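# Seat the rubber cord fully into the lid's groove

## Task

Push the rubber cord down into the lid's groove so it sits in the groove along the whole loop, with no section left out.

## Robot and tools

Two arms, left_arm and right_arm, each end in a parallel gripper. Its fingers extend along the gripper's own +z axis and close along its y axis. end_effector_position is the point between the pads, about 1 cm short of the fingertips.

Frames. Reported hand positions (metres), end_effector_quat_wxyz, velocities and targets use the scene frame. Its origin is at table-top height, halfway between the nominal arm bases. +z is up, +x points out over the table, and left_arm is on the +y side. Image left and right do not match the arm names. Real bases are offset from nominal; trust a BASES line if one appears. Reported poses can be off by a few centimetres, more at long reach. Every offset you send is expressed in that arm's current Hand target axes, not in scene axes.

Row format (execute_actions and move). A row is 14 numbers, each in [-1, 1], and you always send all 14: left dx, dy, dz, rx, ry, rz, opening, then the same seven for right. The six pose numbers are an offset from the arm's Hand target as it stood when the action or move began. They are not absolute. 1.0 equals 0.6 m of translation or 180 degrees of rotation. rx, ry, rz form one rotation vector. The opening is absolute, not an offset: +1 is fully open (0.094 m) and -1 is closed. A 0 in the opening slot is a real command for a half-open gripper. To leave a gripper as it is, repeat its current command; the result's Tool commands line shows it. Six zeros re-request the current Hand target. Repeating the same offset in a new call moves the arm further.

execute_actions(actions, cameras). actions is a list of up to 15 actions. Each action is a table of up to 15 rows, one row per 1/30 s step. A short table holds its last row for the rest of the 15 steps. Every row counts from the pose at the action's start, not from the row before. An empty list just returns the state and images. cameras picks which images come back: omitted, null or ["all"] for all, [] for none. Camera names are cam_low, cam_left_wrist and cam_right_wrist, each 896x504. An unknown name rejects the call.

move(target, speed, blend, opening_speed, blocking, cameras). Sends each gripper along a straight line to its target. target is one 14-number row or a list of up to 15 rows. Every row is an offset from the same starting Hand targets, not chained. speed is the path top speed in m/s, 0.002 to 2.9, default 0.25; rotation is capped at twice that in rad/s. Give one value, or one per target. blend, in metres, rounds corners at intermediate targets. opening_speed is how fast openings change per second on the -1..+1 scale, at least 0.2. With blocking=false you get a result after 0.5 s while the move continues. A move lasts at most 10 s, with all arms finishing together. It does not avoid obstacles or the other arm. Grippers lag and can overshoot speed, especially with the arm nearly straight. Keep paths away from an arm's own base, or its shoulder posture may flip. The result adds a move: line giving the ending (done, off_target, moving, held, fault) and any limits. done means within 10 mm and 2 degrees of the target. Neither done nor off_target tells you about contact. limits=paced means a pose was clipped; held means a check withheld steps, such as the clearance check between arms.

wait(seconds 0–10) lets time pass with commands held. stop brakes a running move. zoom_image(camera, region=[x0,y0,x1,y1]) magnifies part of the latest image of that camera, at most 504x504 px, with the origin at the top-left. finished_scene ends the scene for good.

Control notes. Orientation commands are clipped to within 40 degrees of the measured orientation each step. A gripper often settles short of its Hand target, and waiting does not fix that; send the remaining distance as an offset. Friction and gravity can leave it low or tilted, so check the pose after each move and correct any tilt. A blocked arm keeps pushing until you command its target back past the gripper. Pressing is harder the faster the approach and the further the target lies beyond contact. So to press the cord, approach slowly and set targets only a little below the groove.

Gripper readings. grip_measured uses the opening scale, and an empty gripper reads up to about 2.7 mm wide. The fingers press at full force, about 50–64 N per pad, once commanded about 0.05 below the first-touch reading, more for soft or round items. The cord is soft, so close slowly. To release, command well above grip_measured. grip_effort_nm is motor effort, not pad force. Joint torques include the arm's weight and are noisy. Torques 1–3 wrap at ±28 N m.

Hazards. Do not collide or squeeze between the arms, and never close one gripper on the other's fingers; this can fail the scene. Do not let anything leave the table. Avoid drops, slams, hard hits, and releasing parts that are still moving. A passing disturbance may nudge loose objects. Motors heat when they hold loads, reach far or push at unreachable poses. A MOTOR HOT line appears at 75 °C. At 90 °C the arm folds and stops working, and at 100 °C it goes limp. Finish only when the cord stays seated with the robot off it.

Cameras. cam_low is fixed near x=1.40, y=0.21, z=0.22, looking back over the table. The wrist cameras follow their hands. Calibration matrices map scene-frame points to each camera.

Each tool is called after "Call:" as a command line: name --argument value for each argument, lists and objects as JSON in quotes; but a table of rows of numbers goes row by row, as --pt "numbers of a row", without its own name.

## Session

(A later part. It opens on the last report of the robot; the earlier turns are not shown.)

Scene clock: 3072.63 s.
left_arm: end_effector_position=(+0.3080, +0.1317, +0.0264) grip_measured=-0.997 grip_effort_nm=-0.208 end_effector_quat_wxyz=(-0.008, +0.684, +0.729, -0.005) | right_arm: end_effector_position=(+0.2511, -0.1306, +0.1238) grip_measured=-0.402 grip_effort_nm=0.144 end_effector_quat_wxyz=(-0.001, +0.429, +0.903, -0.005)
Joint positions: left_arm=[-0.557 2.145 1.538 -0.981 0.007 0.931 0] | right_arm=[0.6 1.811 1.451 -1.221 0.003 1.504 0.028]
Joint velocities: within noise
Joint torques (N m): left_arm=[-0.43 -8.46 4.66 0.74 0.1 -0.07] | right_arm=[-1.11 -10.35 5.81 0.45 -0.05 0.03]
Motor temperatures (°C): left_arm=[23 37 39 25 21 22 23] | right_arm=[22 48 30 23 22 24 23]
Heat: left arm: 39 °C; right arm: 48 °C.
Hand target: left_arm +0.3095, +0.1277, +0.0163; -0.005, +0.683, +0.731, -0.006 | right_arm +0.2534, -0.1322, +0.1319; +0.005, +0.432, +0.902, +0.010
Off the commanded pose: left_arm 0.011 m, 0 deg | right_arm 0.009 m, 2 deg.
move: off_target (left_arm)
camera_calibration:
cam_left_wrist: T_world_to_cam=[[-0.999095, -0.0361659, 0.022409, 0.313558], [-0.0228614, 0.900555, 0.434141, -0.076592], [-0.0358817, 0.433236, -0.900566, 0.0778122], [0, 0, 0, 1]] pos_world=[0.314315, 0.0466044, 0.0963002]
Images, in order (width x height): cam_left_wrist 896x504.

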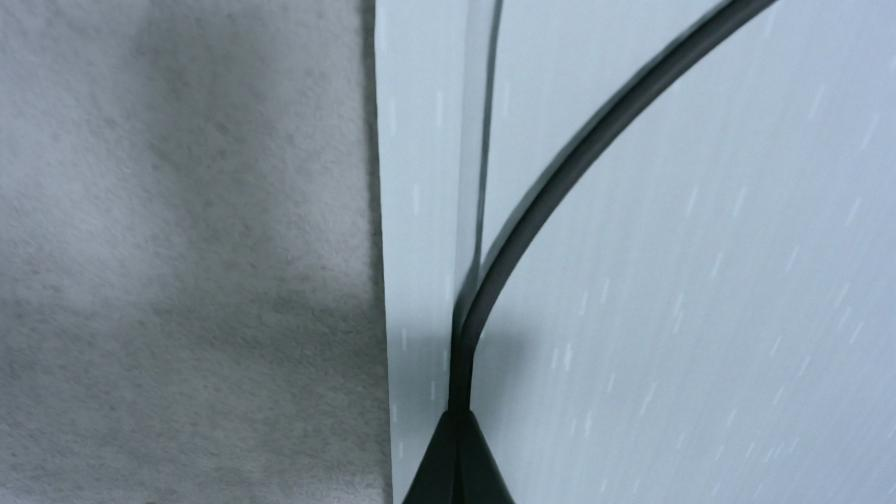

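Call:
move --pt "0 0 -0.035 0 0 0 -1 0 0 0 0 0 0 -0.4" --pt "-0.0125 0 -0.035 0 0 0 -1 0 0 0 0 0 0 -0.4" --pt "-0.0125 0 0 0 0 0 -1 0 0 0 0 0 0 -0.4" --speed 0.08 --cameras '["cam_left_wrist"]'

Call:
zoom_image --camera "cam_left_wrist" --region '[360, 250, 560, 504]'

Scene clock: 3077.07 s.
left_arm: end_effector_position=(+0.3079, +0.1236, +0.0263) grip_measured=-0.997 grip_effort_nm=-0.198 end_effector_quat_wxyz=(-0.009, +0.685, +0.729, -0.005) | right_arm: end_effector_position=(+0.2511, -0.1306, +0.1238) grip_measured=-0.402 grip_effort_nm=0.139 end_effector_quat_wxyz=(-0.001, +0.429, +0.903, -0.005)
Joint positions: left_arm=[-0.574 2.162 1.566 -0.993 0.007 0.916 0] | right_arm=[0.6 1.811 1.451 -1.221 0.003 1.504 0.028]
Joint velocities: within noise
Joint torques (N m): left_arm=[-0.16 -8.59 4.67 0.74 0.1 -0.02] | right_arm=[-1.16 -10.21 5.79 0.46 -0.04 0.01]
Motor temperatures (°C): left_arm=[23 37 39 25 21 22 23] | right_arm=[22 48 30 23 22 24 23]
Heat: left arm: 39 °C; right arm: 48 °C.
Hand target: left_arm +0.3100, +0.1203, +0.0161; -0.006, +0.683, +0.731, -0.006 | right_arm +0.2534, -0.1322, +0.1319; +0.005, +0.432, +0.902, +0.010
Off the commanded pose: left_arm 0.011 m, 0 deg | right_arm 0.009 m, 2 deg.
move: off_target (left_arm)
camera_calibration:
cam_left_wrist: T_world_to_cam=[[-0.999155, -0.0338576, 0.0232979, 0.312807], [-0.0203629, 0.90022, 0.434958, -0.0700162], [-0.0356999, 0.434116, -0.900149, 0.0811327], [0, 0, 0, 1]] pos_world=[0.314013, 0.0383999, 0.0961979]
Images, in order (width x height): cam_left_wrist 896x504.

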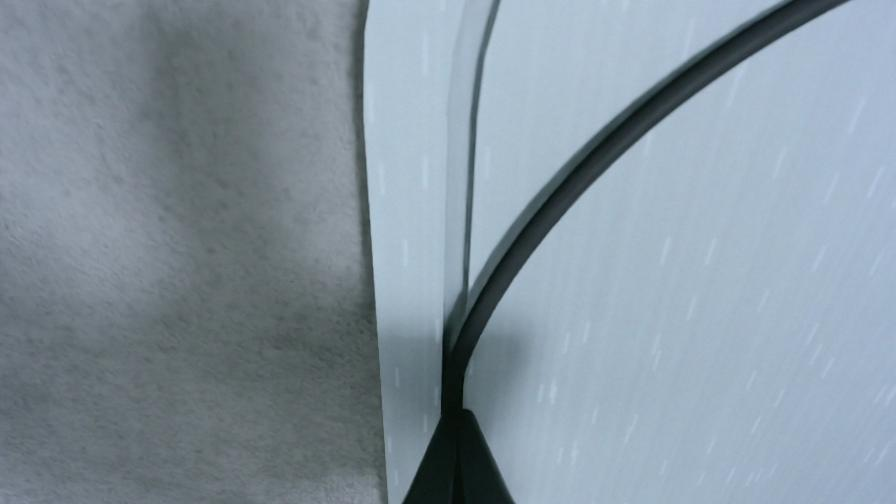

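Scaled by 1.984 from the camera's 896x504 image, which has a finer 1280x720 frame.

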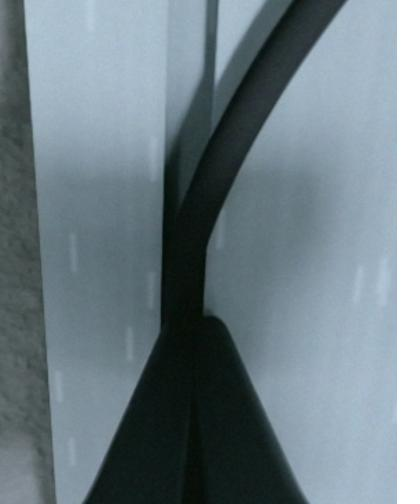

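Call:
move --pt "0 0 -0.035 0 0 0 -1 0 0 0 0 0 0 -0.4" --pt "-0.0115 0.002 -0.035 0 0 0 -1 0 0 0 0 0 0 -0.4" --pt "-0.0115 0.002 0 0 0 0 -1 0 0 0 0 0 0 -0.4" --speed 0.08 --cameras '["cam_left_wrist"]'

Call:
zoom_image --camera "cam_left_wrist" --region '[360, 250, 560, 504]'

Scene clock: 3081.63 s.
left_arm: end_effector_position=(+0.3107, +0.1172, +0.0266) grip_measured=-0.997 grip_effort_nm=-0.203 end_effector_quat_wxyz=(-0.007, +0.684, +0.729, -0.005) | right_arm: end_effector_position=(+0.2511, -0.1306, +0.1238) grip_measured=-0.402 grip_effort_nm=0.139 end_effector_quat_wxyz=(-0.001, +0.429, +0.903, -0.005)
Joint positions: left_arm=[-0.583 2.181 1.597 -1.003 0.007 0.905 0] | right_arm=[0.6 1.811 1.451 -1.221 0.003 1.504 0.028]
Joint velocities: within noise
Joint torques (N m): left_arm=[-0.42 -8.53 4.63 0.77 0.11 -0.03] | right_arm=[-1.21 -10.3 5.75 0.47 -0.03 0.01]
Motor temperatures (°C): left_arm=[23 37 39 26 21 22 23] | right_arm=[22 48 30 23 22 24 23]
Heat: left arm: 39 °C; right arm: 48 °C.
Hand target: left_arm +0.3117, +0.1133, +0.0163; -0.005, +0.683, +0.730, -0.006 | right_arm +0.2534, -0.1322, +0.1319; +0.005, +0.432, +0.902, +0.010
Off the commanded pose: left_arm 0.011 m, 0 deg | right_arm 0.009 m, 2 deg.
move: off_target (left_arm)
camera_calibration:
cam_left_wrist: T_world_to_cam=[[-0.999147, -0.0356751, 0.0207757, 0.315777], [-0.0231515, 0.900854, 0.433504, -0.0634638], [-0.0341811, 0.432654, -0.900912, 0.0839719], [0, 0, 0, 1]] pos_world=[0.316908, 0.0321062, 0.0966027]
Images, in order (width x height): cam_left_wrist 896x504.

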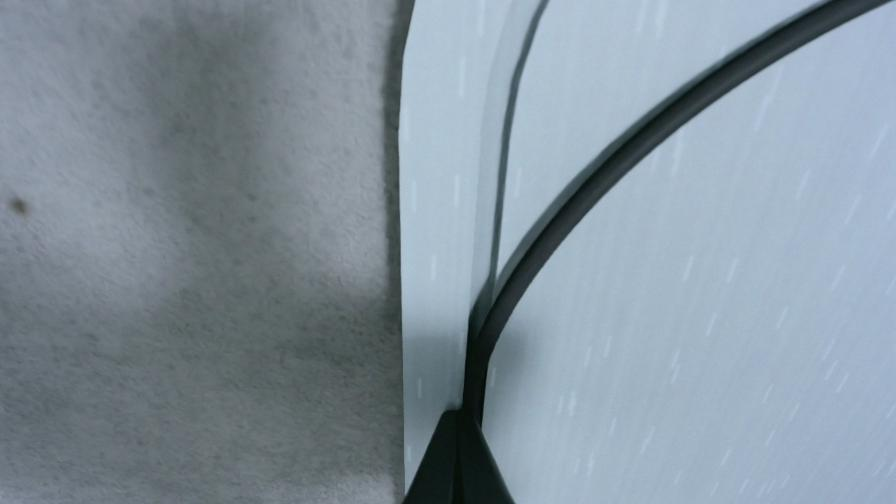

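Scaled by 1.984 from the camera's 896x504 image, which has a finer 1280x720 frame.

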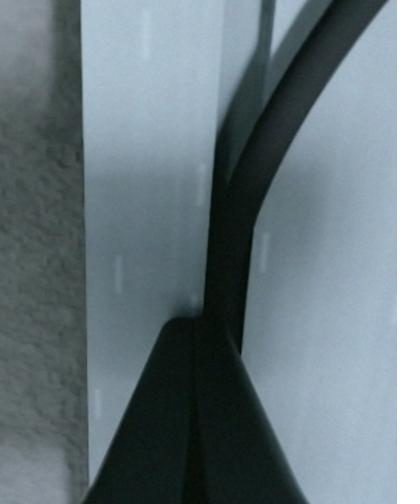

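Call:
move --pt "0 -0.004 -0.035 0 0 0 -1 0 0 0 0 0 0 -0.4" --pt "-0.0115 -0.0045 -0.035 0 0 0 -1 0 0 0 0 0 0 -0.4" --pt "-0.0115 -0.005 0 0 0 0 -1 0 0 0 0 0 0 -0.4" --speed 0.08 --cameras '["cam_left_wrist"]'

Call:
zoom_image --camera "cam_left_wrist" --region '[360, 250, 560, 504]'

Scene clock: 3086.53 s.
left_arm: end_effector_position=(+0.3075, +0.1092, +0.0267) grip_measured=-0.997 grip_effort_nm=-0.208 end_effector_quat_wxyz=(-0.008, +0.685, +0.728, -0.005) | right_arm: end_effector_position=(+0.2511, -0.1306, +0.1238) grip_measured=-0.402 grip_effort_nm=0.144 end_effector_quat_wxyz=(-0.001, +0.429, +0.903, -0.005)
Joint positions: left_arm=[-0.604 2.189 1.611 -1.009 0.007 0.888 0] | right_arm=[0.6 1.811 1.451 -1.221 0.003 1.504 0.028]
Joint velocities: within noise
Joint torques (N m): left_arm=[-0.13 -8.61 4.62 0.79 0.13 -0.03] | right_arm=[-1.13 -10.3 5.81 0.45 -0.06 0.02]
Motor temperatures (°C): left_arm=[23 37 39 26 21 22 23] | right_arm=[22 48 30 23 22 24 23]
Heat: left arm: 39 °C; right arm: 48 °C.
Hand target: left_arm +0.3091, +0.1064, +0.0161; -0.006, +0.683, +0.730, -0.006 | right_arm +0.2534, -0.1322, +0.1319; +0.005, +0.432, +0.902, +0.010
Off the commanded pose: left_arm 0.011 m, 0 deg | right_arm 0.009 m, 2 deg.
move: off_target (left_arm)
camera_calibration:
cam_left_wrist: T_world_to_cam=[[-0.999252, -0.0322904, 0.0212983, 0.31189], [-0.0198454, 0.900567, 0.434265, -0.0574353], [-0.0332031, 0.433517, -0.900533, 0.0869499], [0, 0, 0, 1]] pos_world=[0.313404, 0.0241011, 0.0966007]
Images, in order (width x height): cam_left_wrist 896x504.

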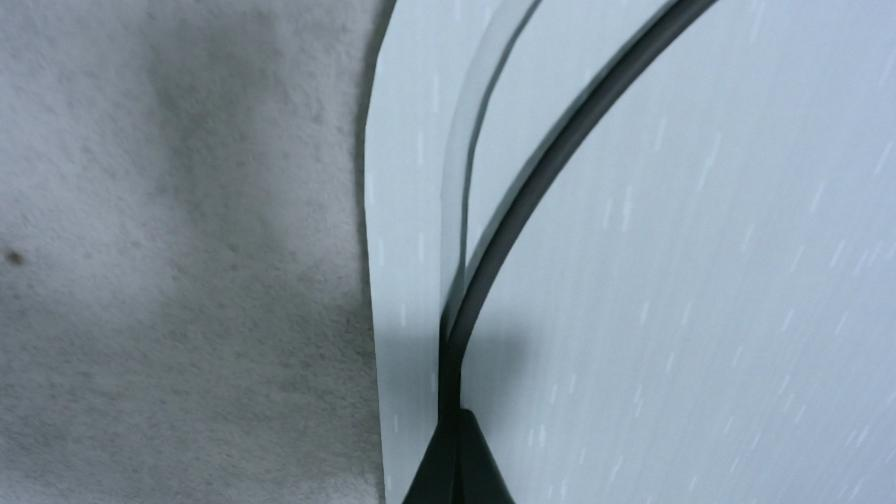

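Scaled by 1.984 from the camera's 896x504 image, which has a finer 1280x720 frame.

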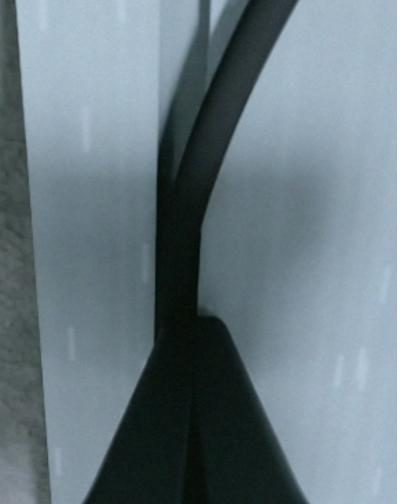

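Call:
move --pt "0 0 -0.035 0 0 0 -1 0 0 0 0 0 0 -0.4" --pt "-0.0115 0.0025 -0.035 0 0 0 -1 0 0 0 0 0 0 -0.4" --pt "-0.0115 0.0025 0 0 0 0 -1 0 0 0 0 0 0 -0.4" --pt "-0.0115 0.001 -0.035 0 0 0 -1 0 0 0 0 0 0 -0.4" --pt "-0.023 0.0015 -0.035 0 0 0 -1 0 0 0 0 0 0 -0.4" --pt "-0.023 0.0015 0 0 0 0 -1 0 0 0 0 0 0 -0.4" --speed 0.08 --cameras '["cam_left_wrist"]'

Call:
zoom_image --camera "cam_left_wrist" --region '[360, 250, 560, 504]'

Scene clock: 3094.50 s.
left_arm: end_effector_position=(+0.3103, +0.0960, +0.0267) grip_measured=-0.997 grip_effort_nm=-0.198 end_effector_quat_wxyz=(-0.006, +0.685, +0.729, -0.004) | right_arm: end_effector_position=(+0.2511, -0.1306, +0.1238) grip_measured=-0.402 grip_effort_nm=0.139 end_effector_quat_wxyz=(-0.001, +0.429, +0.903, -0.005)
Joint positions: left_arm=[-0.626 2.224 1.67 -1.03 0.006 0.863 0] | right_arm=[0.6 1.811 1.451 -1.221 0.003 1.504 0.028]
Joint velocities: within noise
Joint torques (N m): left_arm=[-0.1 -9.03 4.56 0.69 0.15 -0.12] | right_arm=[-1.17 -10.29 5.71 0.46 -0.04 0.03]
Motor temperatures (°C): left_arm=[23 38 39 26 21 22 23] | right_arm=[22 48 30 23 22 24 23]
Heat: left arm: 39 °C; right arm: 48 °C.
Hand target: left_arm +0.3110, +0.0926, +0.0161; -0.006, +0.683, +0.731, -0.006 | right_arm +0.2534, -0.1322, +0.1319; +0.005, +0.432, +0.902, +0.010
Off the commanded pose: left_arm 0.011 m, 0 deg | right_arm 0.009 m, 2 deg.
move: off_target (left_arm)
camera_calibration:
cam_left_wrist: T_world_to_cam=[[-0.999247, -0.0341869, 0.0183752, 0.314456], [-0.0228344, 0.900658, 0.433928, -0.0445647], [-0.0313844, 0.433182, -0.90076, 0.0923039], [0, 0, 0, 1]] pos_world=[0.316098, 0.0109034, 0.0967033]
Images, in order (width x height): cam_left_wrist 896x504.

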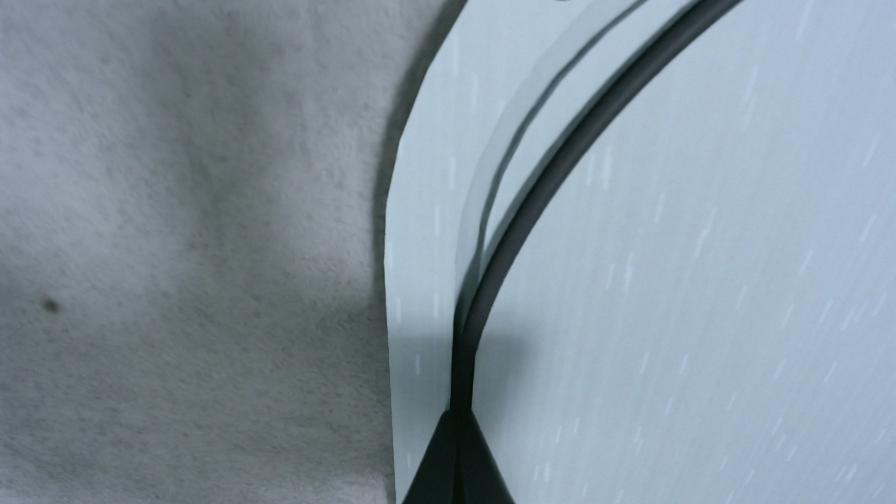

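Scaled by 1.984 from the camera's 896x504 image, which has a finer 1280x720 frame.

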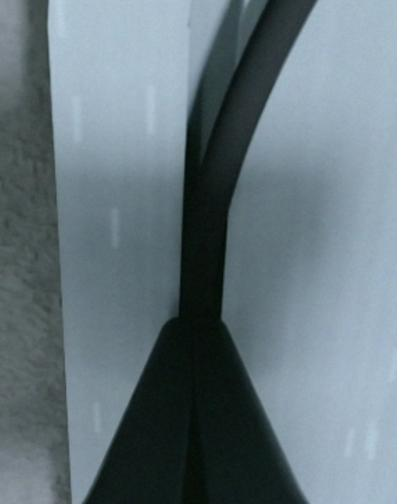

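Call:
move --pt "0 -0.001 -0.035 0 0 0 -1 0 0 0 0 0 0 -0.4" --pt "-0.0115 -0.001 -0.035 0 0 0 -1 0 0 0 0 0 0 -0.4" --pt "-0.0115 -0.001 0 0 0 0 -1 0 0 0 0 0 0 -0.4" --pt "-0.0115 -0.002 -0.035 0 0 0 -1 0 0 0 0 0 0 -0.4" --pt "-0.023 -0.001 -0.035 0 0 0 -1 0 0 0 0 0 0 -0.4" --pt "-0.023 -0.001 0 0 0 0 -1 0 0 0 0 0 0 -0.4" --speed 0.08 --cameras '["cam_left_wrist"]'

Call:
zoom_image --camera "cam_left_wrist" --region '[360, 250, 560, 504]'

Scene clock: 3100.90 s.
left_arm: end_effector_position=(+0.3106, +0.0820, +0.0270) grip_measured=-0.997 grip_effort_nm=-0.203 end_effector_quat_wxyz=(-0.006, +0.685, +0.728, -0.003) | right_arm: end_effector_position=(+0.2511, -0.1306, +0.1238) grip_measured=-0.402 grip_effort_nm=0.139 end_effector_quat_wxyz=(-0.001, +0.429, +0.903, -0.005)
Joint positions: left_arm=[-0.652 2.258 1.727 -1.053 0.005 0.838 0] | right_arm=[0.6 1.811 1.451 -1.221 0.003 1.504 0.028]
Joint velocities: within noise
Joint torques (N m): left_arm=[-0.02 -9.25 4.63 0.73 0.19 -0.04] | right_arm=[-1.16 -10.32 5.83 0.45 -0.05 0.01]
Motor temperatures (°C): left_arm=[23 38 39 26 21 22 23] | right_arm=[22 48 30 23 22 24 23]
Heat: left arm: 39 °C; right arm: 48 °C.
Hand target: left_arm +0.3113, +0.0789, +0.0162; -0.005, +0.683, +0.731, -0.006 | right_arm +0.2534, -0.1322, +0.1319; +0.005, +0.432, +0.902, +0.010
Off the commanded pose: left_arm 0.011 m, 0 deg | right_arm 0.009 m, 2 deg.
move: off_target (left_arm)
camera_calibration:
cam_left_wrist: T_world_to_cam=[[-0.9993, -0.033079, 0.0174658, 0.314277], [-0.0222243, 0.90059, 0.434101, -0.0322464], [-0.0300892, 0.433409, -0.900695, 0.0981403], [0, 0, 0, 1]] pos_world=[0.316293, -0.00309803, 0.0969036]
Images, in order (width x height): cam_left_wrist 896x504.

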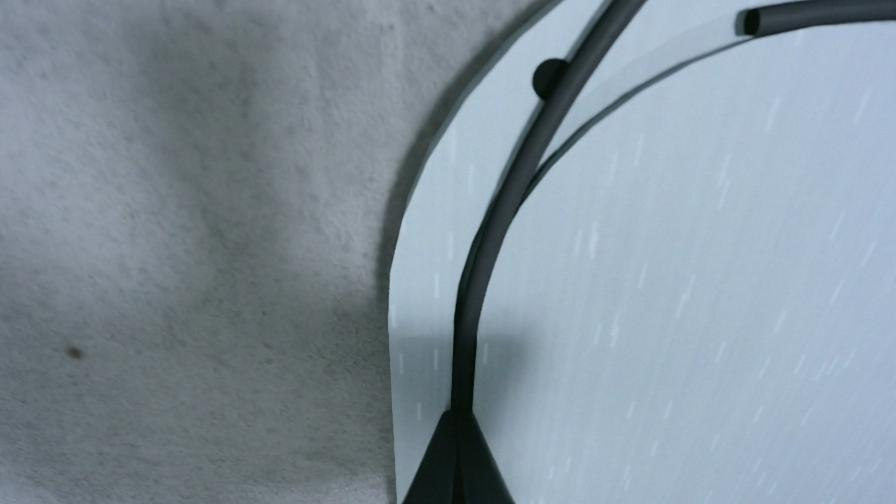

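Scaled by 1.984 from the camera's 896x504 image, which has a finer 1280x720 frame.

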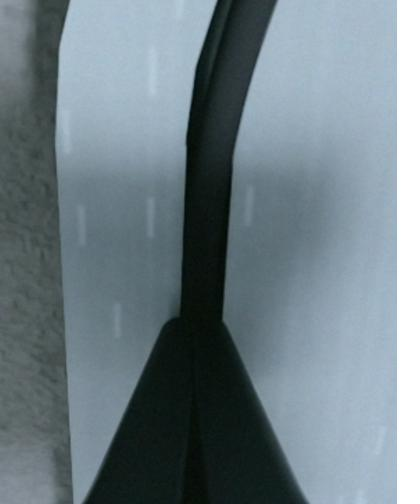

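Call:
zoom_image --camera "cam_left_wrist" --region '[520, 0, 896, 220]'

Call:
zoom_image --camera "cam_right_wrist" --region '[0, 330, 440, 504]'

Scaled by 1.340 from the camera's 896x504 image, which has a finer 1280x720 frame.

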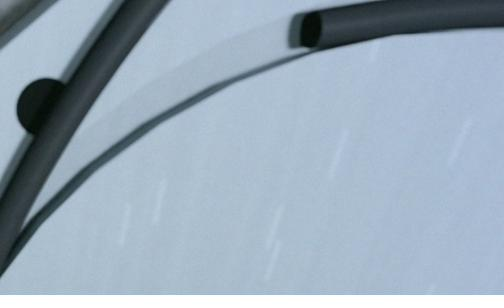

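This scene's latest camera images include none from cam_right_wrist. They are from: cam_left_wrist. cam_right_wrist's image comes with the result of a call that names it in "cameras".

Call:
wait --seconds 0

Call:
zoom_image --camera "cam_right_wrist" --region '[0, 250, 450, 504]'

Scene clock: 3108.90 s.
left_arm: end_effector_position=(+0.3106, +0.0820, +0.0270) grip_measured=-0.997 grip_effort_nm=-0.208 end_effector_quat_wxyz=(-0.006, +0.685, +0.729, -0.003) | right_arm: end_effector_position=(+0.2511, -0.1306, +0.1238) grip_measured=-0.402 grip_effort_nm=0.144 end_effector_quat_wxyz=(-0.001, +0.429, +0.903, -0.005)
Joint positions: left_arm=[-0.652 2.258 1.727 -1.053 0.005 0.838 0] | right_arm=[0.6 1.811 1.451 -1.221 0.003 1.504 0.028]
Joint velocities: within noise
Joint torques (N m): left_arm=[-0.21 -9.33 4.6 0.7 0.15 -0.05] | right_arm=[-1.17 -10.37 5.78 0.46 -0.01 0.04]
Motor temperatures (°C): left_arm=[23 38 39 26 21 22 23] | right_arm=[22 48 30 23 22 24 23]
Heat: left arm: 39 °C; right arm: 48 °C.
Hand target: left_arm +0.3113, +0.0789, +0.0162; -0.005, +0.683, +0.731, -0.006 | right_arm +0.2534, -0.1322, +0.1319; +0.005, +0.432, +0.902, +0.010
Tool commands: left_gripper/opening=-1.0 right_gripper/opening=-0.4
Off the commanded pose: left_arm 0.011 m, 0 deg | right_arm 0.009 m, 2 deg.
camera_calibration:
cam_left_wrist: T_world_to_cam=[[-0.99929, -0.0333949, 0.0174224, 0.314277], [-0.0225276, 0.900581, 0.434104, -0.032151], [-0.0301872, 0.433403, -0.900694, 0.0981711], [0, 0, 0, 1]] pos_world=[0.316293, -0.00309783, 0.0969036]
cam_right_wrist: T_world_to_cam=[[-0.775815, -0.630947, -0.00409602, 0.117662], [-0.570896, 0.699181, 0.430377, 0.225921], [-0.268681, 0.336231, -0.90264, 0.322273], [0, 0, 0, 1]] pos_world=[0.30685, -0.19208, 0.194147]

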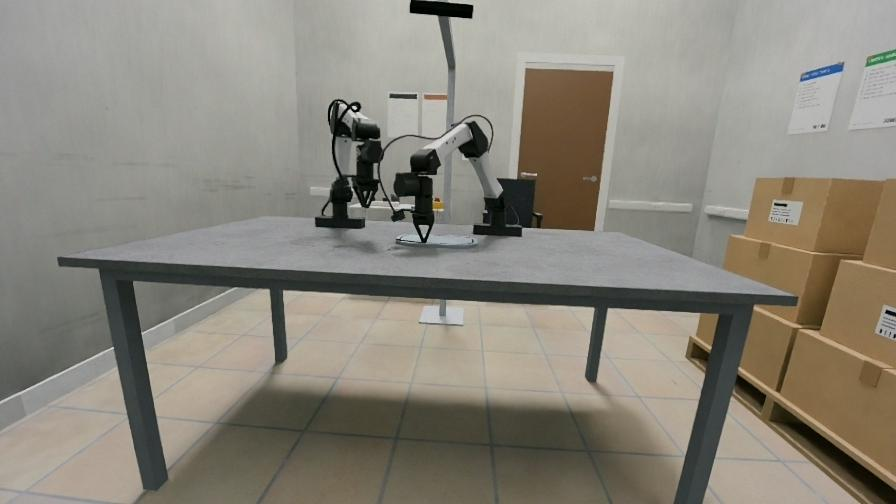

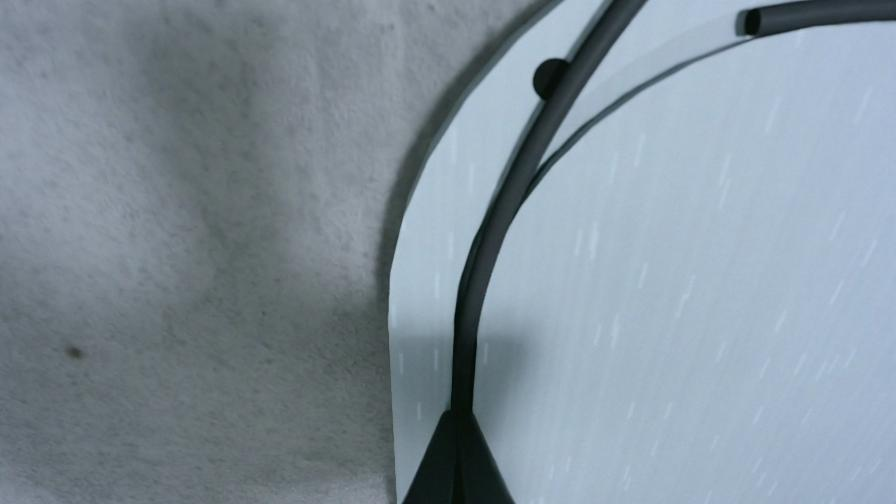

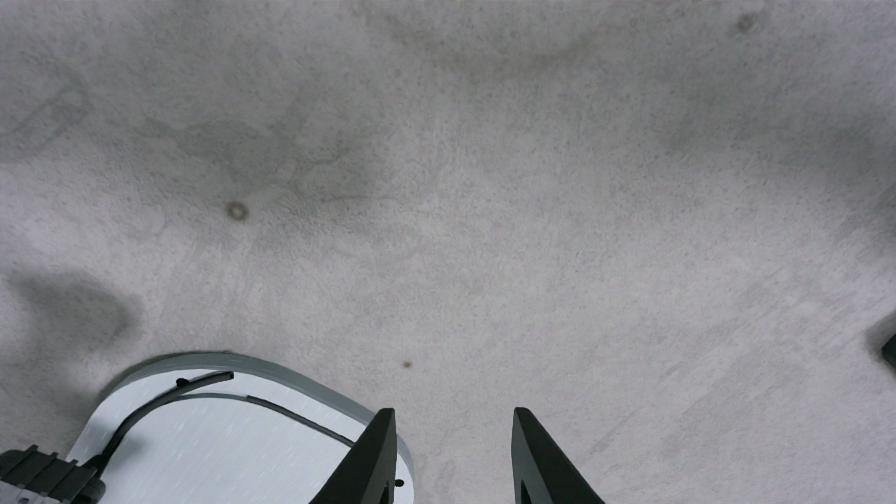

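Scaled by 1.120 from the camera's 896x504 image, which has a finer 1280x720 frame.

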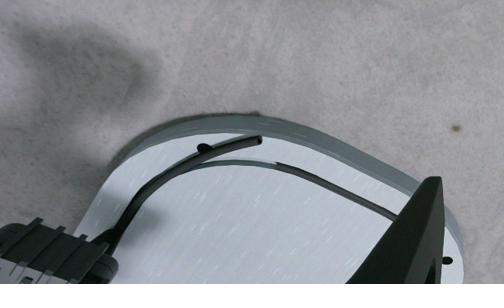

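Call:
move --pt "0 -0.001 -0.035 0 0 0 -1 0 0 0 0 0 0 -0.4" --pt "-0.0115 -0.001 -0.035 0 0 0 -1 0 0 0 0 0 0 -0.4" --pt "-0.0115 -0.001 0 0 0 0 -1 0 0 0 0 0 0 -0.4" --pt "-0.0115 -0.002 -0.035 0 0 0 -1 0 0 0 0 0 0 -0.4" --pt "-0.023 -0.002 -0.035 0 0 0.02 -1 0 0 0 0 0 0 -0.4" --pt "-0.023 -0.002 0 0 0 0.02 -1 0 0 0 0 0 0 -0.4" --speed 0.08 --cameras '["cam_left_wrist"]'

Call:
zoom_image --camera "cam_left_wrist" --region '[360, 250, 560, 504]'

Scene clock: 3118.93 s.
left_arm: end_effector_position=(+0.3148, +0.0660, +0.0277) grip_measured=-0.997 grip_effort_nm=-0.198 end_effector_quat_wxyz=(+0.003, +0.699, +0.715, -0.003) | right_arm: end_effector_position=(+0.2511, -0.1306, +0.1238) grip_measured=-0.402 grip_effort_nm=0.139 end_effector_quat_wxyz=(-0.001, +0.429, +0.903, -0.005)
Joint positions: left_arm=[-0.675 2.293 1.79 -1.063 0.005 0.856 0] | right_arm=[0.6 1.811 1.451 -1.221 0.003 1.504 0.028]
Joint velocities: within noise
Joint torques (N m): left_arm=[-0.29 -9.62 4.44 0.54 0.13 0.18] | right_arm=[-1.16 -10.32 5.81 0.46 -0.04 0.01]
Motor temperatures (°C): left_arm=[23 38 39 26 21 22 23] | right_arm=[22 48 30 23 22 24 23]
Heat: left arm: 39 °C; right arm: 48 °C.
Hand target: left_arm +0.3109, +0.0650, +0.0162; -0.005, +0.706, +0.709, -0.006 | right_arm +0.2534, -0.1322, +0.1319; +0.005, +0.432, +0.902, +0.010
Off the commanded pose: left_arm 0.012 m, 1 deg | right_arm 0.009 m, 2 deg.
move: off_target (left_arm)
camera_calibration:
cam_left_wrist: T_world_to_cam=[[-0.99997, 0.00673549, 0.00389953, 0.315904], [0.00775337, 0.905704, 0.42384, -0.0275125], [-0.000677052, 0.423857, -0.905729, 0.0973851], [0, 0, 0, 1]] pos_world=[0.316174, -0.018487, 0.0986335]
Images, in order (width x height): cam_left_wrist 896x504.

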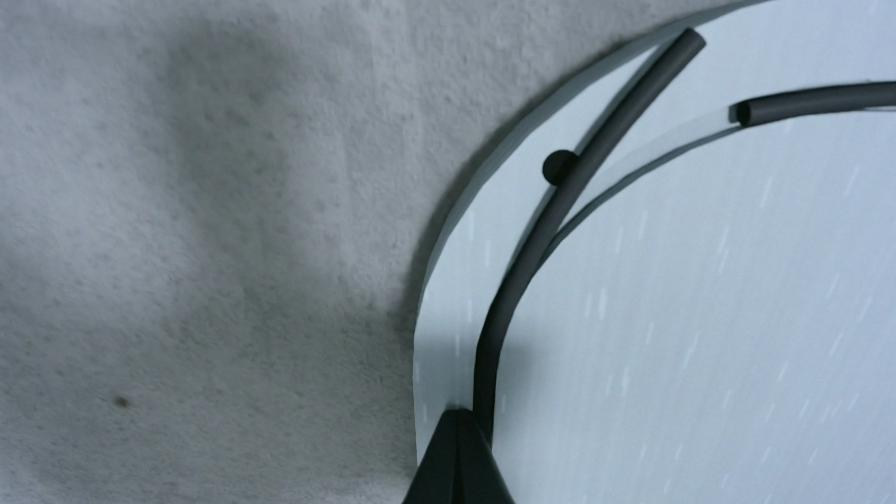

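Scaled by 1.984 from the camera's 896x504 image, which has a finer 1280x720 frame.

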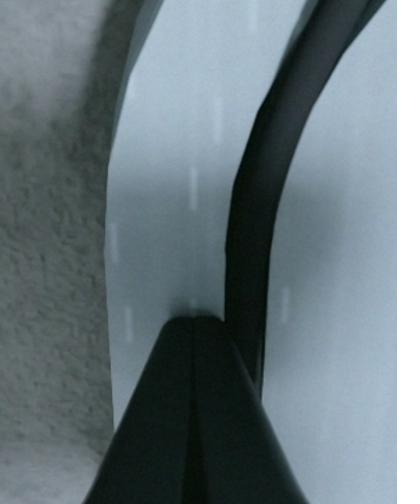

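Call:
move --pt "0 -0.003 -0.05 0 0 0 -1 0 0 0 0 0 0 -0.4" --pt "-0.012 -0.006 -0.04 0 0 0.05 -1 0 0 0 0 0 0 -0.4" --speed 0.08 --cameras '["cam_left_wrist"]'

Call:
zoom_image --camera "cam_left_wrist" --region '[360, 250, 560, 504]'

Scene clock: 3127.00 s.
left_arm: end_effector_position=(+0.3040, +0.0653, +0.0340) grip_measured=-0.997 grip_effort_nm=-0.203 end_effector_quat_wxyz=(-0.016, +0.753, +0.658, -0.005) | right_arm: end_effector_position=(+0.2511, -0.1306, +0.1238) grip_measured=-0.402 grip_effort_nm=0.144 end_effector_quat_wxyz=(-0.001, +0.429, +0.903, -0.005)
Joint positions: left_arm=[-0.692 2.293 1.815 -1.126 0.005 0.994 0] | right_arm=[0.6 1.811 1.451 -1.221 0.003 1.504 0.028]
Joint velocities: within noise
Joint torques (N m): left_arm=[-0.31 -11.4 7.8 0.23 0.2 0.2] | right_arm=[-1.16 -10.33 5.79 0.48 -0.03 0.03]
Motor temperatures (°C): left_arm=[23 38 39 26 21 22 23] | right_arm=[22 48 30 23 22 24 23]
Heat: left arm: 39 °C; right arm: 48 °C.
Hand target: left_arm +0.3079, +0.0577, +0.0404; -0.005, +0.759, +0.651, -0.006 | right_arm +0.2534, -0.1322, +0.1319; +0.005, +0.432, +0.902, +0.010
Off the commanded pose: left_arm 0.011 m, 2 deg | right_arm 0.009 m, 2 deg.
move: off_target (left_arm)
camera_calibration:
cam_left_wrist: T_world_to_cam=[[-0.986217, 0.161602, 0.0355186, 0.289685], [0.16055, 0.882744, 0.441573, -0.0750594], [0.0400054, 0.441189, -0.896522, 0.0894793], [0, 0, 0, 1]] pos_world=[0.294163, -0.0200328, 0.103075]
Images, in order (width x height): cam_left_wrist 896x504.

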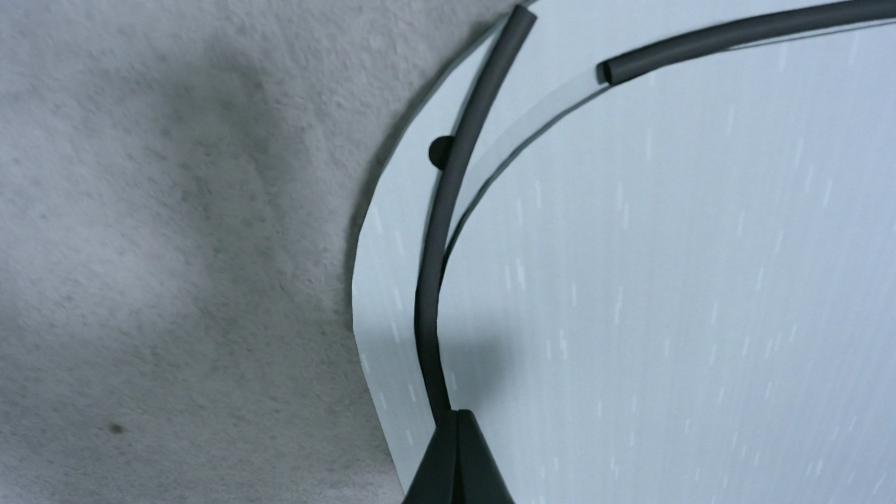

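Scaled by 1.984 from the camera's 896x504 image, which has a finer 1280x720 frame.

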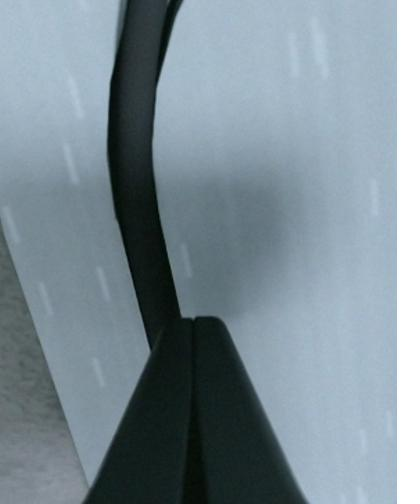

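Call:
move --pt "-0.005 0.005 0 0 0 0.02 -1 0 0 0 0 0 0 -0.4" --pt "-0.005 0.005 0.041 0 0 0.02 -1 0 0 0 0 0 0 -0.4" --speed 0.08 --cameras '["cam_left_wrist"]'

Call:
zoom_image --camera "cam_left_wrist" --region '[360, 250, 560, 504]'

Scene clock: 3136.60 s.
left_arm: end_effector_position=(+0.3138, +0.0560, +0.0275) grip_measured=-0.997 grip_effort_nm=-0.203 end_effector_quat_wxyz=(+0.002, +0.773, +0.634, -0.002) | right_arm: end_effector_position=(+0.2511, -0.1306, +0.1238) grip_measured=-0.402 grip_effort_nm=0.144 end_effector_quat_wxyz=(-0.001, +0.429, +0.903, -0.005)
Joint positions: left_arm=[-0.693 2.319 1.834 -1.083 0.005 1.055 0] | right_arm=[0.6 1.811 1.451 -1.221 0.003 1.504 0.028]
Joint velocities: within noise
Joint torques (N m): left_arm=[-0.16 -9.88 4.29 0.61 0.12 0.2] | right_arm=[-1.21 -10.36 5.83 0.46 -0.03 0.01]
Motor temperatures (°C): left_arm=[23 38 39 25 21 22 23] | right_arm=[22 48 30 23 22 24 23]
Heat: left arm: 39 °C; right arm: 48 °C.
Hand target: left_arm +0.3099, +0.0543, +0.0157; -0.005, +0.779, +0.627, -0.006 | right_arm +0.2534, -0.1322, +0.1319; +0.005, +0.432, +0.902, +0.010
Off the commanded pose: left_arm 0.012 m, 1 deg | right_arm 0.009 m, 2 deg.
move: off_target (left_arm)
camera_calibration:
cam_left_wrist: T_world_to_cam=[[-0.974794, 0.223066, 0.00424636, 0.294923], [0.203696, 0.882061, 0.424824, -0.0786283], [0.0910184, 0.414981, -0.905266, 0.0731061], [0, 0, 0, 1]] pos_world=[0.296852, -0.0267701, 0.0983313]
Images, in order (width x height): cam_left_wrist 896x504.

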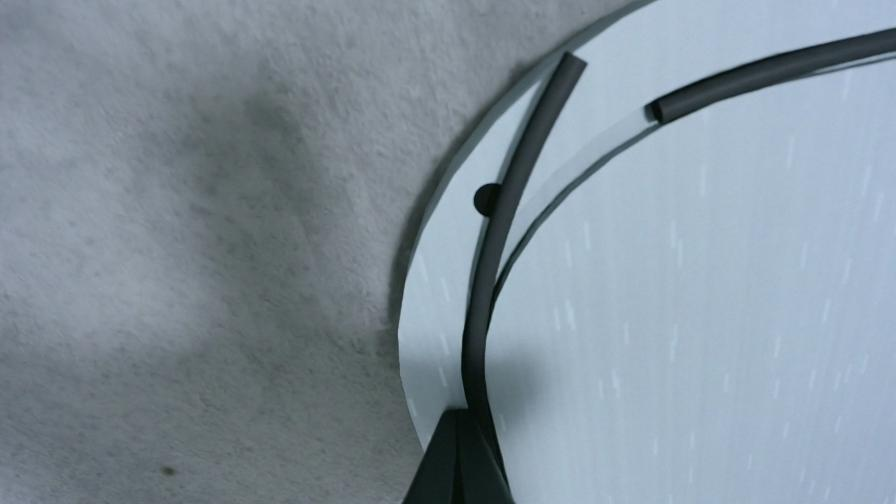

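Scaled by 1.984 from the camera's 896x504 image, which has a finer 1280x720 frame.

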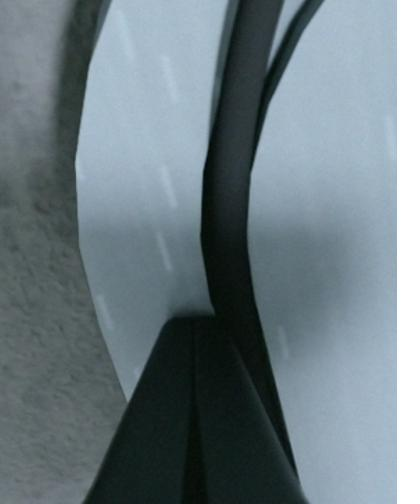

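Call:
move --pt "0 -0.003 -0.05 0 0 0 -1 0 0 0 0 0 0 -0.4" --pt "-0.0353 -0.0032 -0.04 0 0 0.042 -1 0 0 0 0 0 0 -0.4" --speed 0.1 --cameras '["cam_left_wrist"]'

Call:
zoom_image --camera "cam_left_wrist" --region '[360, 250, 560, 504]'

Scene clock: 3146.57 s.
left_arm: end_effector_position=(+0.3028, +0.0398, +0.0394) grip_measured=-0.997 grip_effort_nm=-0.193 end_effector_quat_wxyz=(-0.006, +0.813, +0.582, -0.004) | right_arm: end_effector_position=(+0.2511, -0.1306, +0.1238) grip_measured=-0.402 grip_effort_nm=0.144 end_effector_quat_wxyz=(-0.001, +0.429, +0.903, -0.005)
Joint positions: left_arm=[-0.737 2.336 1.912 -1.159 0.005 1.143 0] | right_arm=[0.6 1.811 1.451 -1.221 0.003 1.504 0.028]
Joint velocities: within noise
Joint torques (N m): left_arm=[-0.39 -10.43 7.77 0.24 0.16 0.15] | right_arm=[-1.13 -10.39 5.81 0.45 -0.05 0.02]
Motor temperatures (°C): left_arm=[23 40 39 26 21 22 23] | right_arm=[22 48 30 23 22 24 23]
Heat: left arm: 40 °C; right arm: 48 °C.
Hand target: left_arm +0.3040, +0.0340, +0.0399; -0.004, +0.819, +0.574, -0.007 | right_arm +0.2534, -0.1322, +0.1319; +0.005, +0.432, +0.902, +0.010
Off the commanded pose: left_arm 0.006 m, 1 deg | right_arm 0.009 m, 2 deg.
move: done
camera_calibration:
cam_left_wrist: T_world_to_cam=[[-0.937262, 0.348155, 0.0180919, 0.270875], [0.321616, 0.843457, 0.430283, -0.101447], [0.134545, 0.409107, -0.902513, 0.0786262], [0, 0, 0, 1]] pos_world=[0.275929, -0.0409071, 0.109711]
Images, in order (width x height): cam_left_wrist 896x504.

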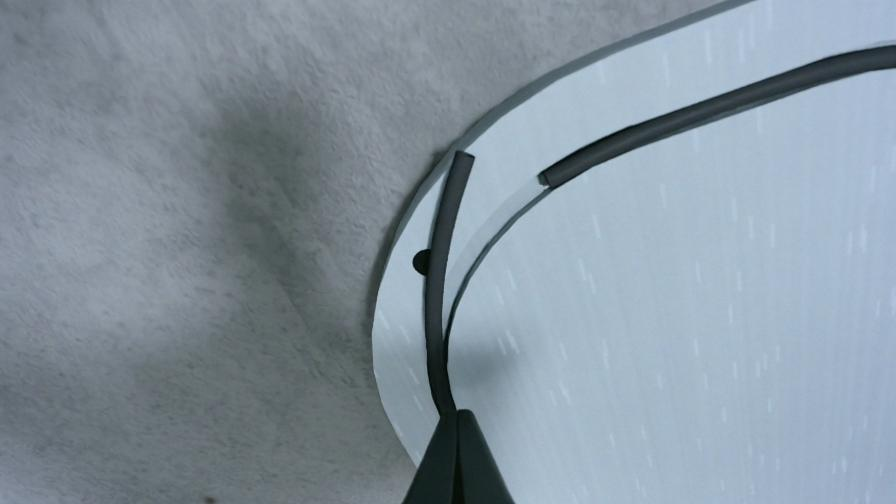

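Scaled by 1.984 from the camera's 896x504 image, which has a finer 1280x720 frame.

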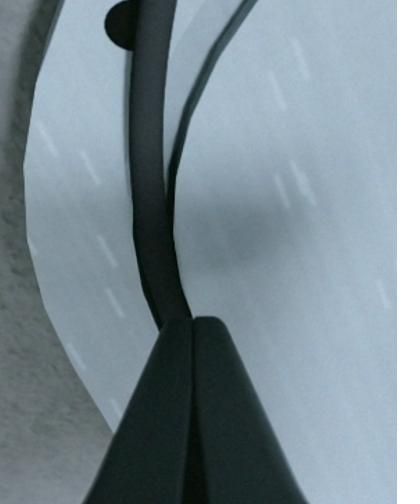

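Call:
move --pt "-0.004 0.001 0 0 0 0.0 -1 0 0 0 0 0 0 -0.4" --pt "-0.004 0.001 0.040 0 0 0.0 -1 0 0 0 0 0 0 -0.4" --speed 0.08 --cameras '["cam_left_wrist"]'

Call:
zoom_image --camera "cam_left_wrist" --region '[360, 250, 560, 504]'

Scene clock: 3151.80 s.
left_arm: end_effector_position=(+0.3063, +0.0341, +0.0281) grip_measured=-0.997 grip_effort_nm=-0.198 end_effector_quat_wxyz=(+0.000, +0.814, +0.580, -0.003) | right_arm: end_effector_position=(+0.2511, -0.1306, +0.1238) grip_measured=-0.402 grip_effort_nm=0.144 end_effector_quat_wxyz=(-0.001, +0.429, +0.903, -0.005)
Joint positions: left_arm=[-0.741 2.362 1.912 -1.122 0.005 1.143 0] | right_arm=[0.6 1.811 1.451 -1.221 0.003 1.504 0.028]
Joint velocities: within noise
Joint torques (N m): left_arm=[-0.54 -10.22 4.44 0.67 0.14 0.15] | right_arm=[-1.17 -10.37 5.79 0.46 -0.03 0.02]
Motor temperatures (°C): left_arm=[23 40 40 25 21 22 23] | right_arm=[22 48 30 23 22 24 23]
Heat: left arm: 40 °C; right arm: 48 °C.
Hand target: left_arm +0.3033, +0.0317, +0.0158; -0.004, +0.819, +0.574, -0.007 | right_arm +0.2534, -0.1322, +0.1319; +0.005, +0.432, +0.902, +0.010
Off the commanded pose: left_arm 0.013 m, 1 deg | right_arm 0.009 m, 2 deg.
move: off_target (left_arm)
camera_calibration:
cam_left_wrist: T_world_to_cam=[[-0.935737, 0.352618, 0.00753122, 0.276031], [0.321978, 0.845324, 0.426329, -0.0929739], [0.143965, 0.401357, -0.904537, 0.0676231], [0, 0, 0, 1]] pos_world=[0.278493, -0.0458814, 0.0987262]
Images, in order (width x height): cam_left_wrist 896x504.

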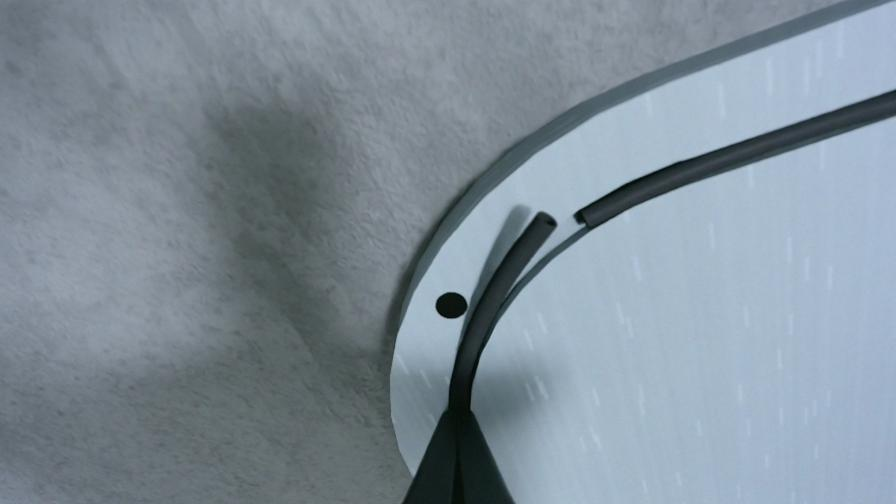

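Scaled by 1.984 from the camera's 896x504 image, which has a finer 1280x720 frame.

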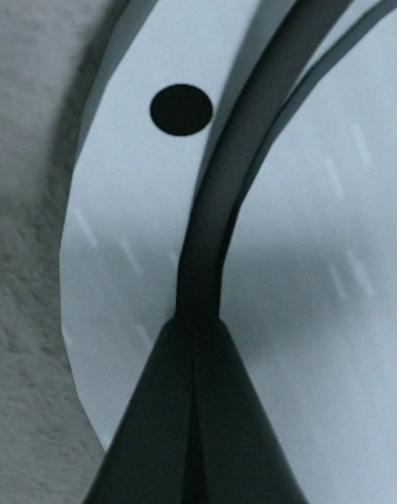

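Call:
move --pt "0 0 -0.04 0 0 0 -1 0 0 0 0 0 0 -0.4" --pt "-0.0145 -0.0015 -0.04 0 0 0.055 -1 0 0 0 0 0 0 -0.4" --pt "-0.0145 -0.0015 0 0 0 0.055 -1 0 0 0 0 0 0 -0.4" --speed 0.08 --cameras '["cam_left_wrist"]'

Call:
zoom_image --camera "cam_left_wrist" --region '[360, 250, 560, 504]'

Scene clock: 3157.93 s.
left_arm: end_effector_position=(+0.3035, +0.0259, +0.0281) grip_measured=-0.997 grip_effort_nm=-0.203 end_effector_quat_wxyz=(+0.002, +0.860, +0.511, -0.002) | right_arm: end_effector_position=(+0.2511, -0.1306, +0.1238) grip_measured=-0.402 grip_effort_nm=0.144 end_effector_quat_wxyz=(-0.001, +0.429, +0.903, -0.005)
Joint positions: left_arm=[-0.758 2.374 1.933 -1.127 0.006 1.292 0] | right_arm=[0.6 1.811 1.451 -1.221 0.003 1.504 0.028]
Joint velocities: within noise
Joint torques (N m): left_arm=[-0.61 -10.22 4.23 0.61 0.21 0.14] | right_arm=[-1.11 -10.35 5.75 0.46 -0.04 0.01]
Motor temperatures (°C): left_arm=[23 41 40 25 21 22 23] | right_arm=[22 48 30 23 22 24 23]
Heat: left arm: 41 °C; right arm: 48 °C.
Hand target: left_arm +0.2996, +0.0237, +0.0159; -0.003, +0.865, +0.502, -0.007 | right_arm +0.2534, -0.1322, +0.1319; +0.005, +0.432, +0.902, +0.010
Off the commanded pose: left_arm 0.013 m, 2 deg | right_arm 0.009 m, 2 deg.
move: off_target (left_arm)
camera_calibration:
cam_left_wrist: T_world_to_cam=[[-0.864634, 0.502394, 0.00284272, 0.250998], [0.455893, 0.782203, 0.42464, -0.124112], [0.211113, 0.368455, -0.905358, 0.0518504], [0, 0, 0, 1]] pos_world=[0.262657, -0.0481235, 0.0989325]
Images, in order (width x height): cam_left_wrist 896x504.

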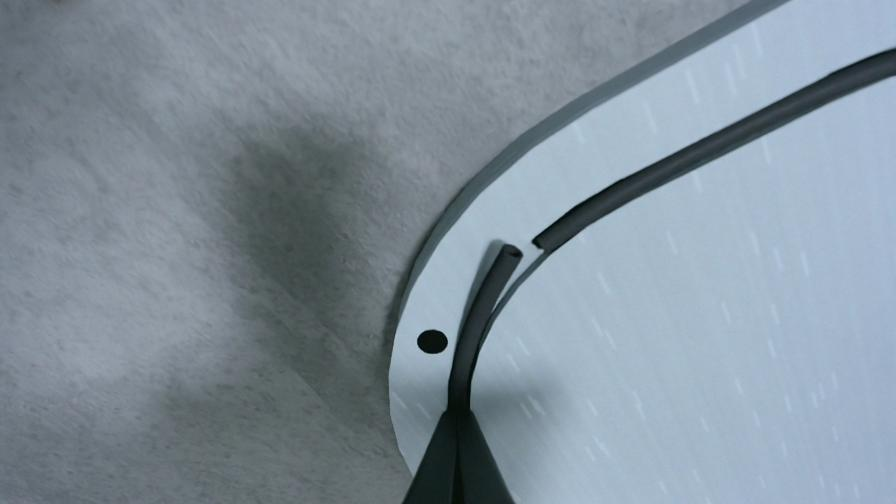

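Scaled by 1.984 from the camera's 896x504 image, which has a finer 1280x720 frame.

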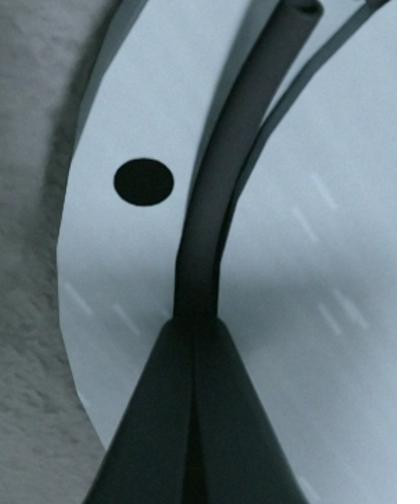

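Call:
move --pt "0 0 -0.04 0 0 0 -1 0 0 0 0 0 0 -0.4" --pt "-0.0145 -0.0015 -0.04 0 0 0.055 -1 0 0 0 0 0 0 -0.4" --pt "-0.0145 -0.0015 0 0 0 0.055 -1 0 0 0 0 0 0 -0.4" --speed 0.08 --cameras '["cam_left_wrist"]'

Call:
zoom_image --camera "cam_left_wrist" --region '[360, 250, 560, 504]'

Scene clock: 3163.80 s.
left_arm: end_effector_position=(+0.2985, +0.0197, +0.0283) grip_measured=-0.997 grip_effort_nm=-0.193 end_effector_quat_wxyz=(+0.001, +0.900, +0.436, -0.003) | right_arm: end_effector_position=(+0.2511, -0.1306, +0.1243) grip_measured=-0.402 grip_effort_nm=0.144 end_effector_quat_wxyz=(-0.001, +0.429, +0.903, -0.004)
Joint positions: left_arm=[-0.775 2.381 1.946 -1.135 0.006 1.444 0] | right_arm=[0.6 1.809 1.451 -1.221 0.003 1.504 0.028]
Joint velocities: within noise
Joint torques (N m): left_arm=[-0.88 -10.45 4.14 0.61 0.19 0.25] | right_arm=[-1.24 -10.07 5.78 0.46 -0.05 0.03]
Motor temperatures (°C): left_arm=[23 42 40 25 21 22 23] | right_arm=[22 48 30 23 22 24 23]
Heat: left arm: 42 °C; right arm: 48 °C.
Hand target: left_arm +0.2944, +0.0166, +0.0159; -0.003, +0.905, +0.425, -0.007 | right_arm +0.2534, -0.1322, +0.1319; +0.005, +0.432, +0.902, +0.010
Off the commanded pose: left_arm 0.013 m, 2 deg | right_arm 0.008 m, 2 deg.
move: off_target (left_arm)
camera_calibration:
cam_left_wrist: T_world_to_cam=[[-0.767656, 0.640846, 0.00456737, 0.218021], [0.581546, 0.693592, 0.425127, -0.152911], [0.269273, 0.329008, -0.905122, 0.0388011], [0, 0, 0, 1]] pos_world=[0.245842, -0.0464263, 0.0991305]
Images, in order (width x height): cam_left_wrist 896x504.

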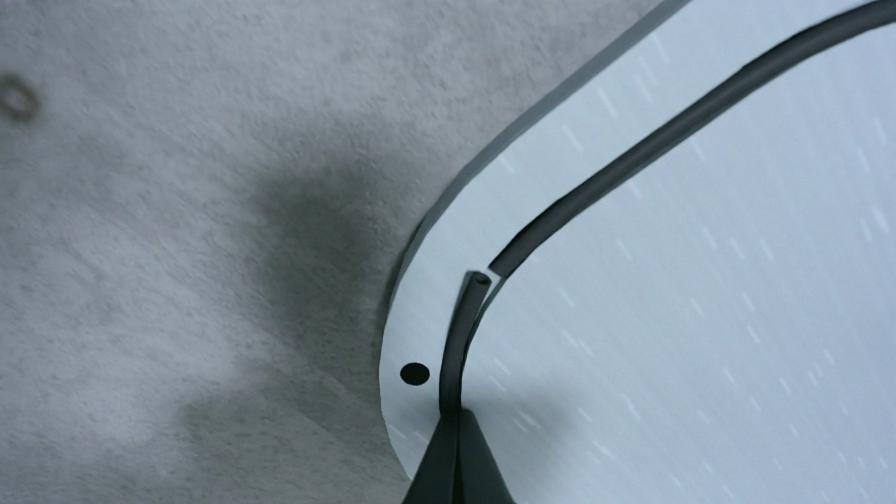

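Scaled by 1.984 from the camera's 896x504 image, which has a finer 1280x720 frame.

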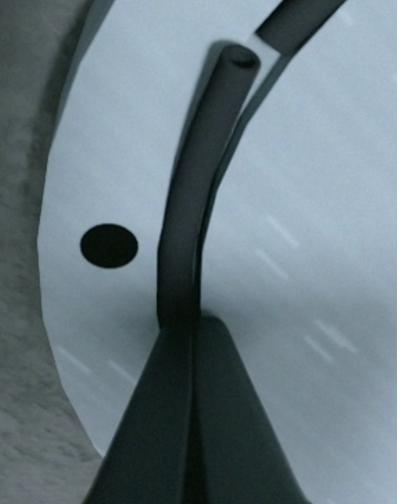

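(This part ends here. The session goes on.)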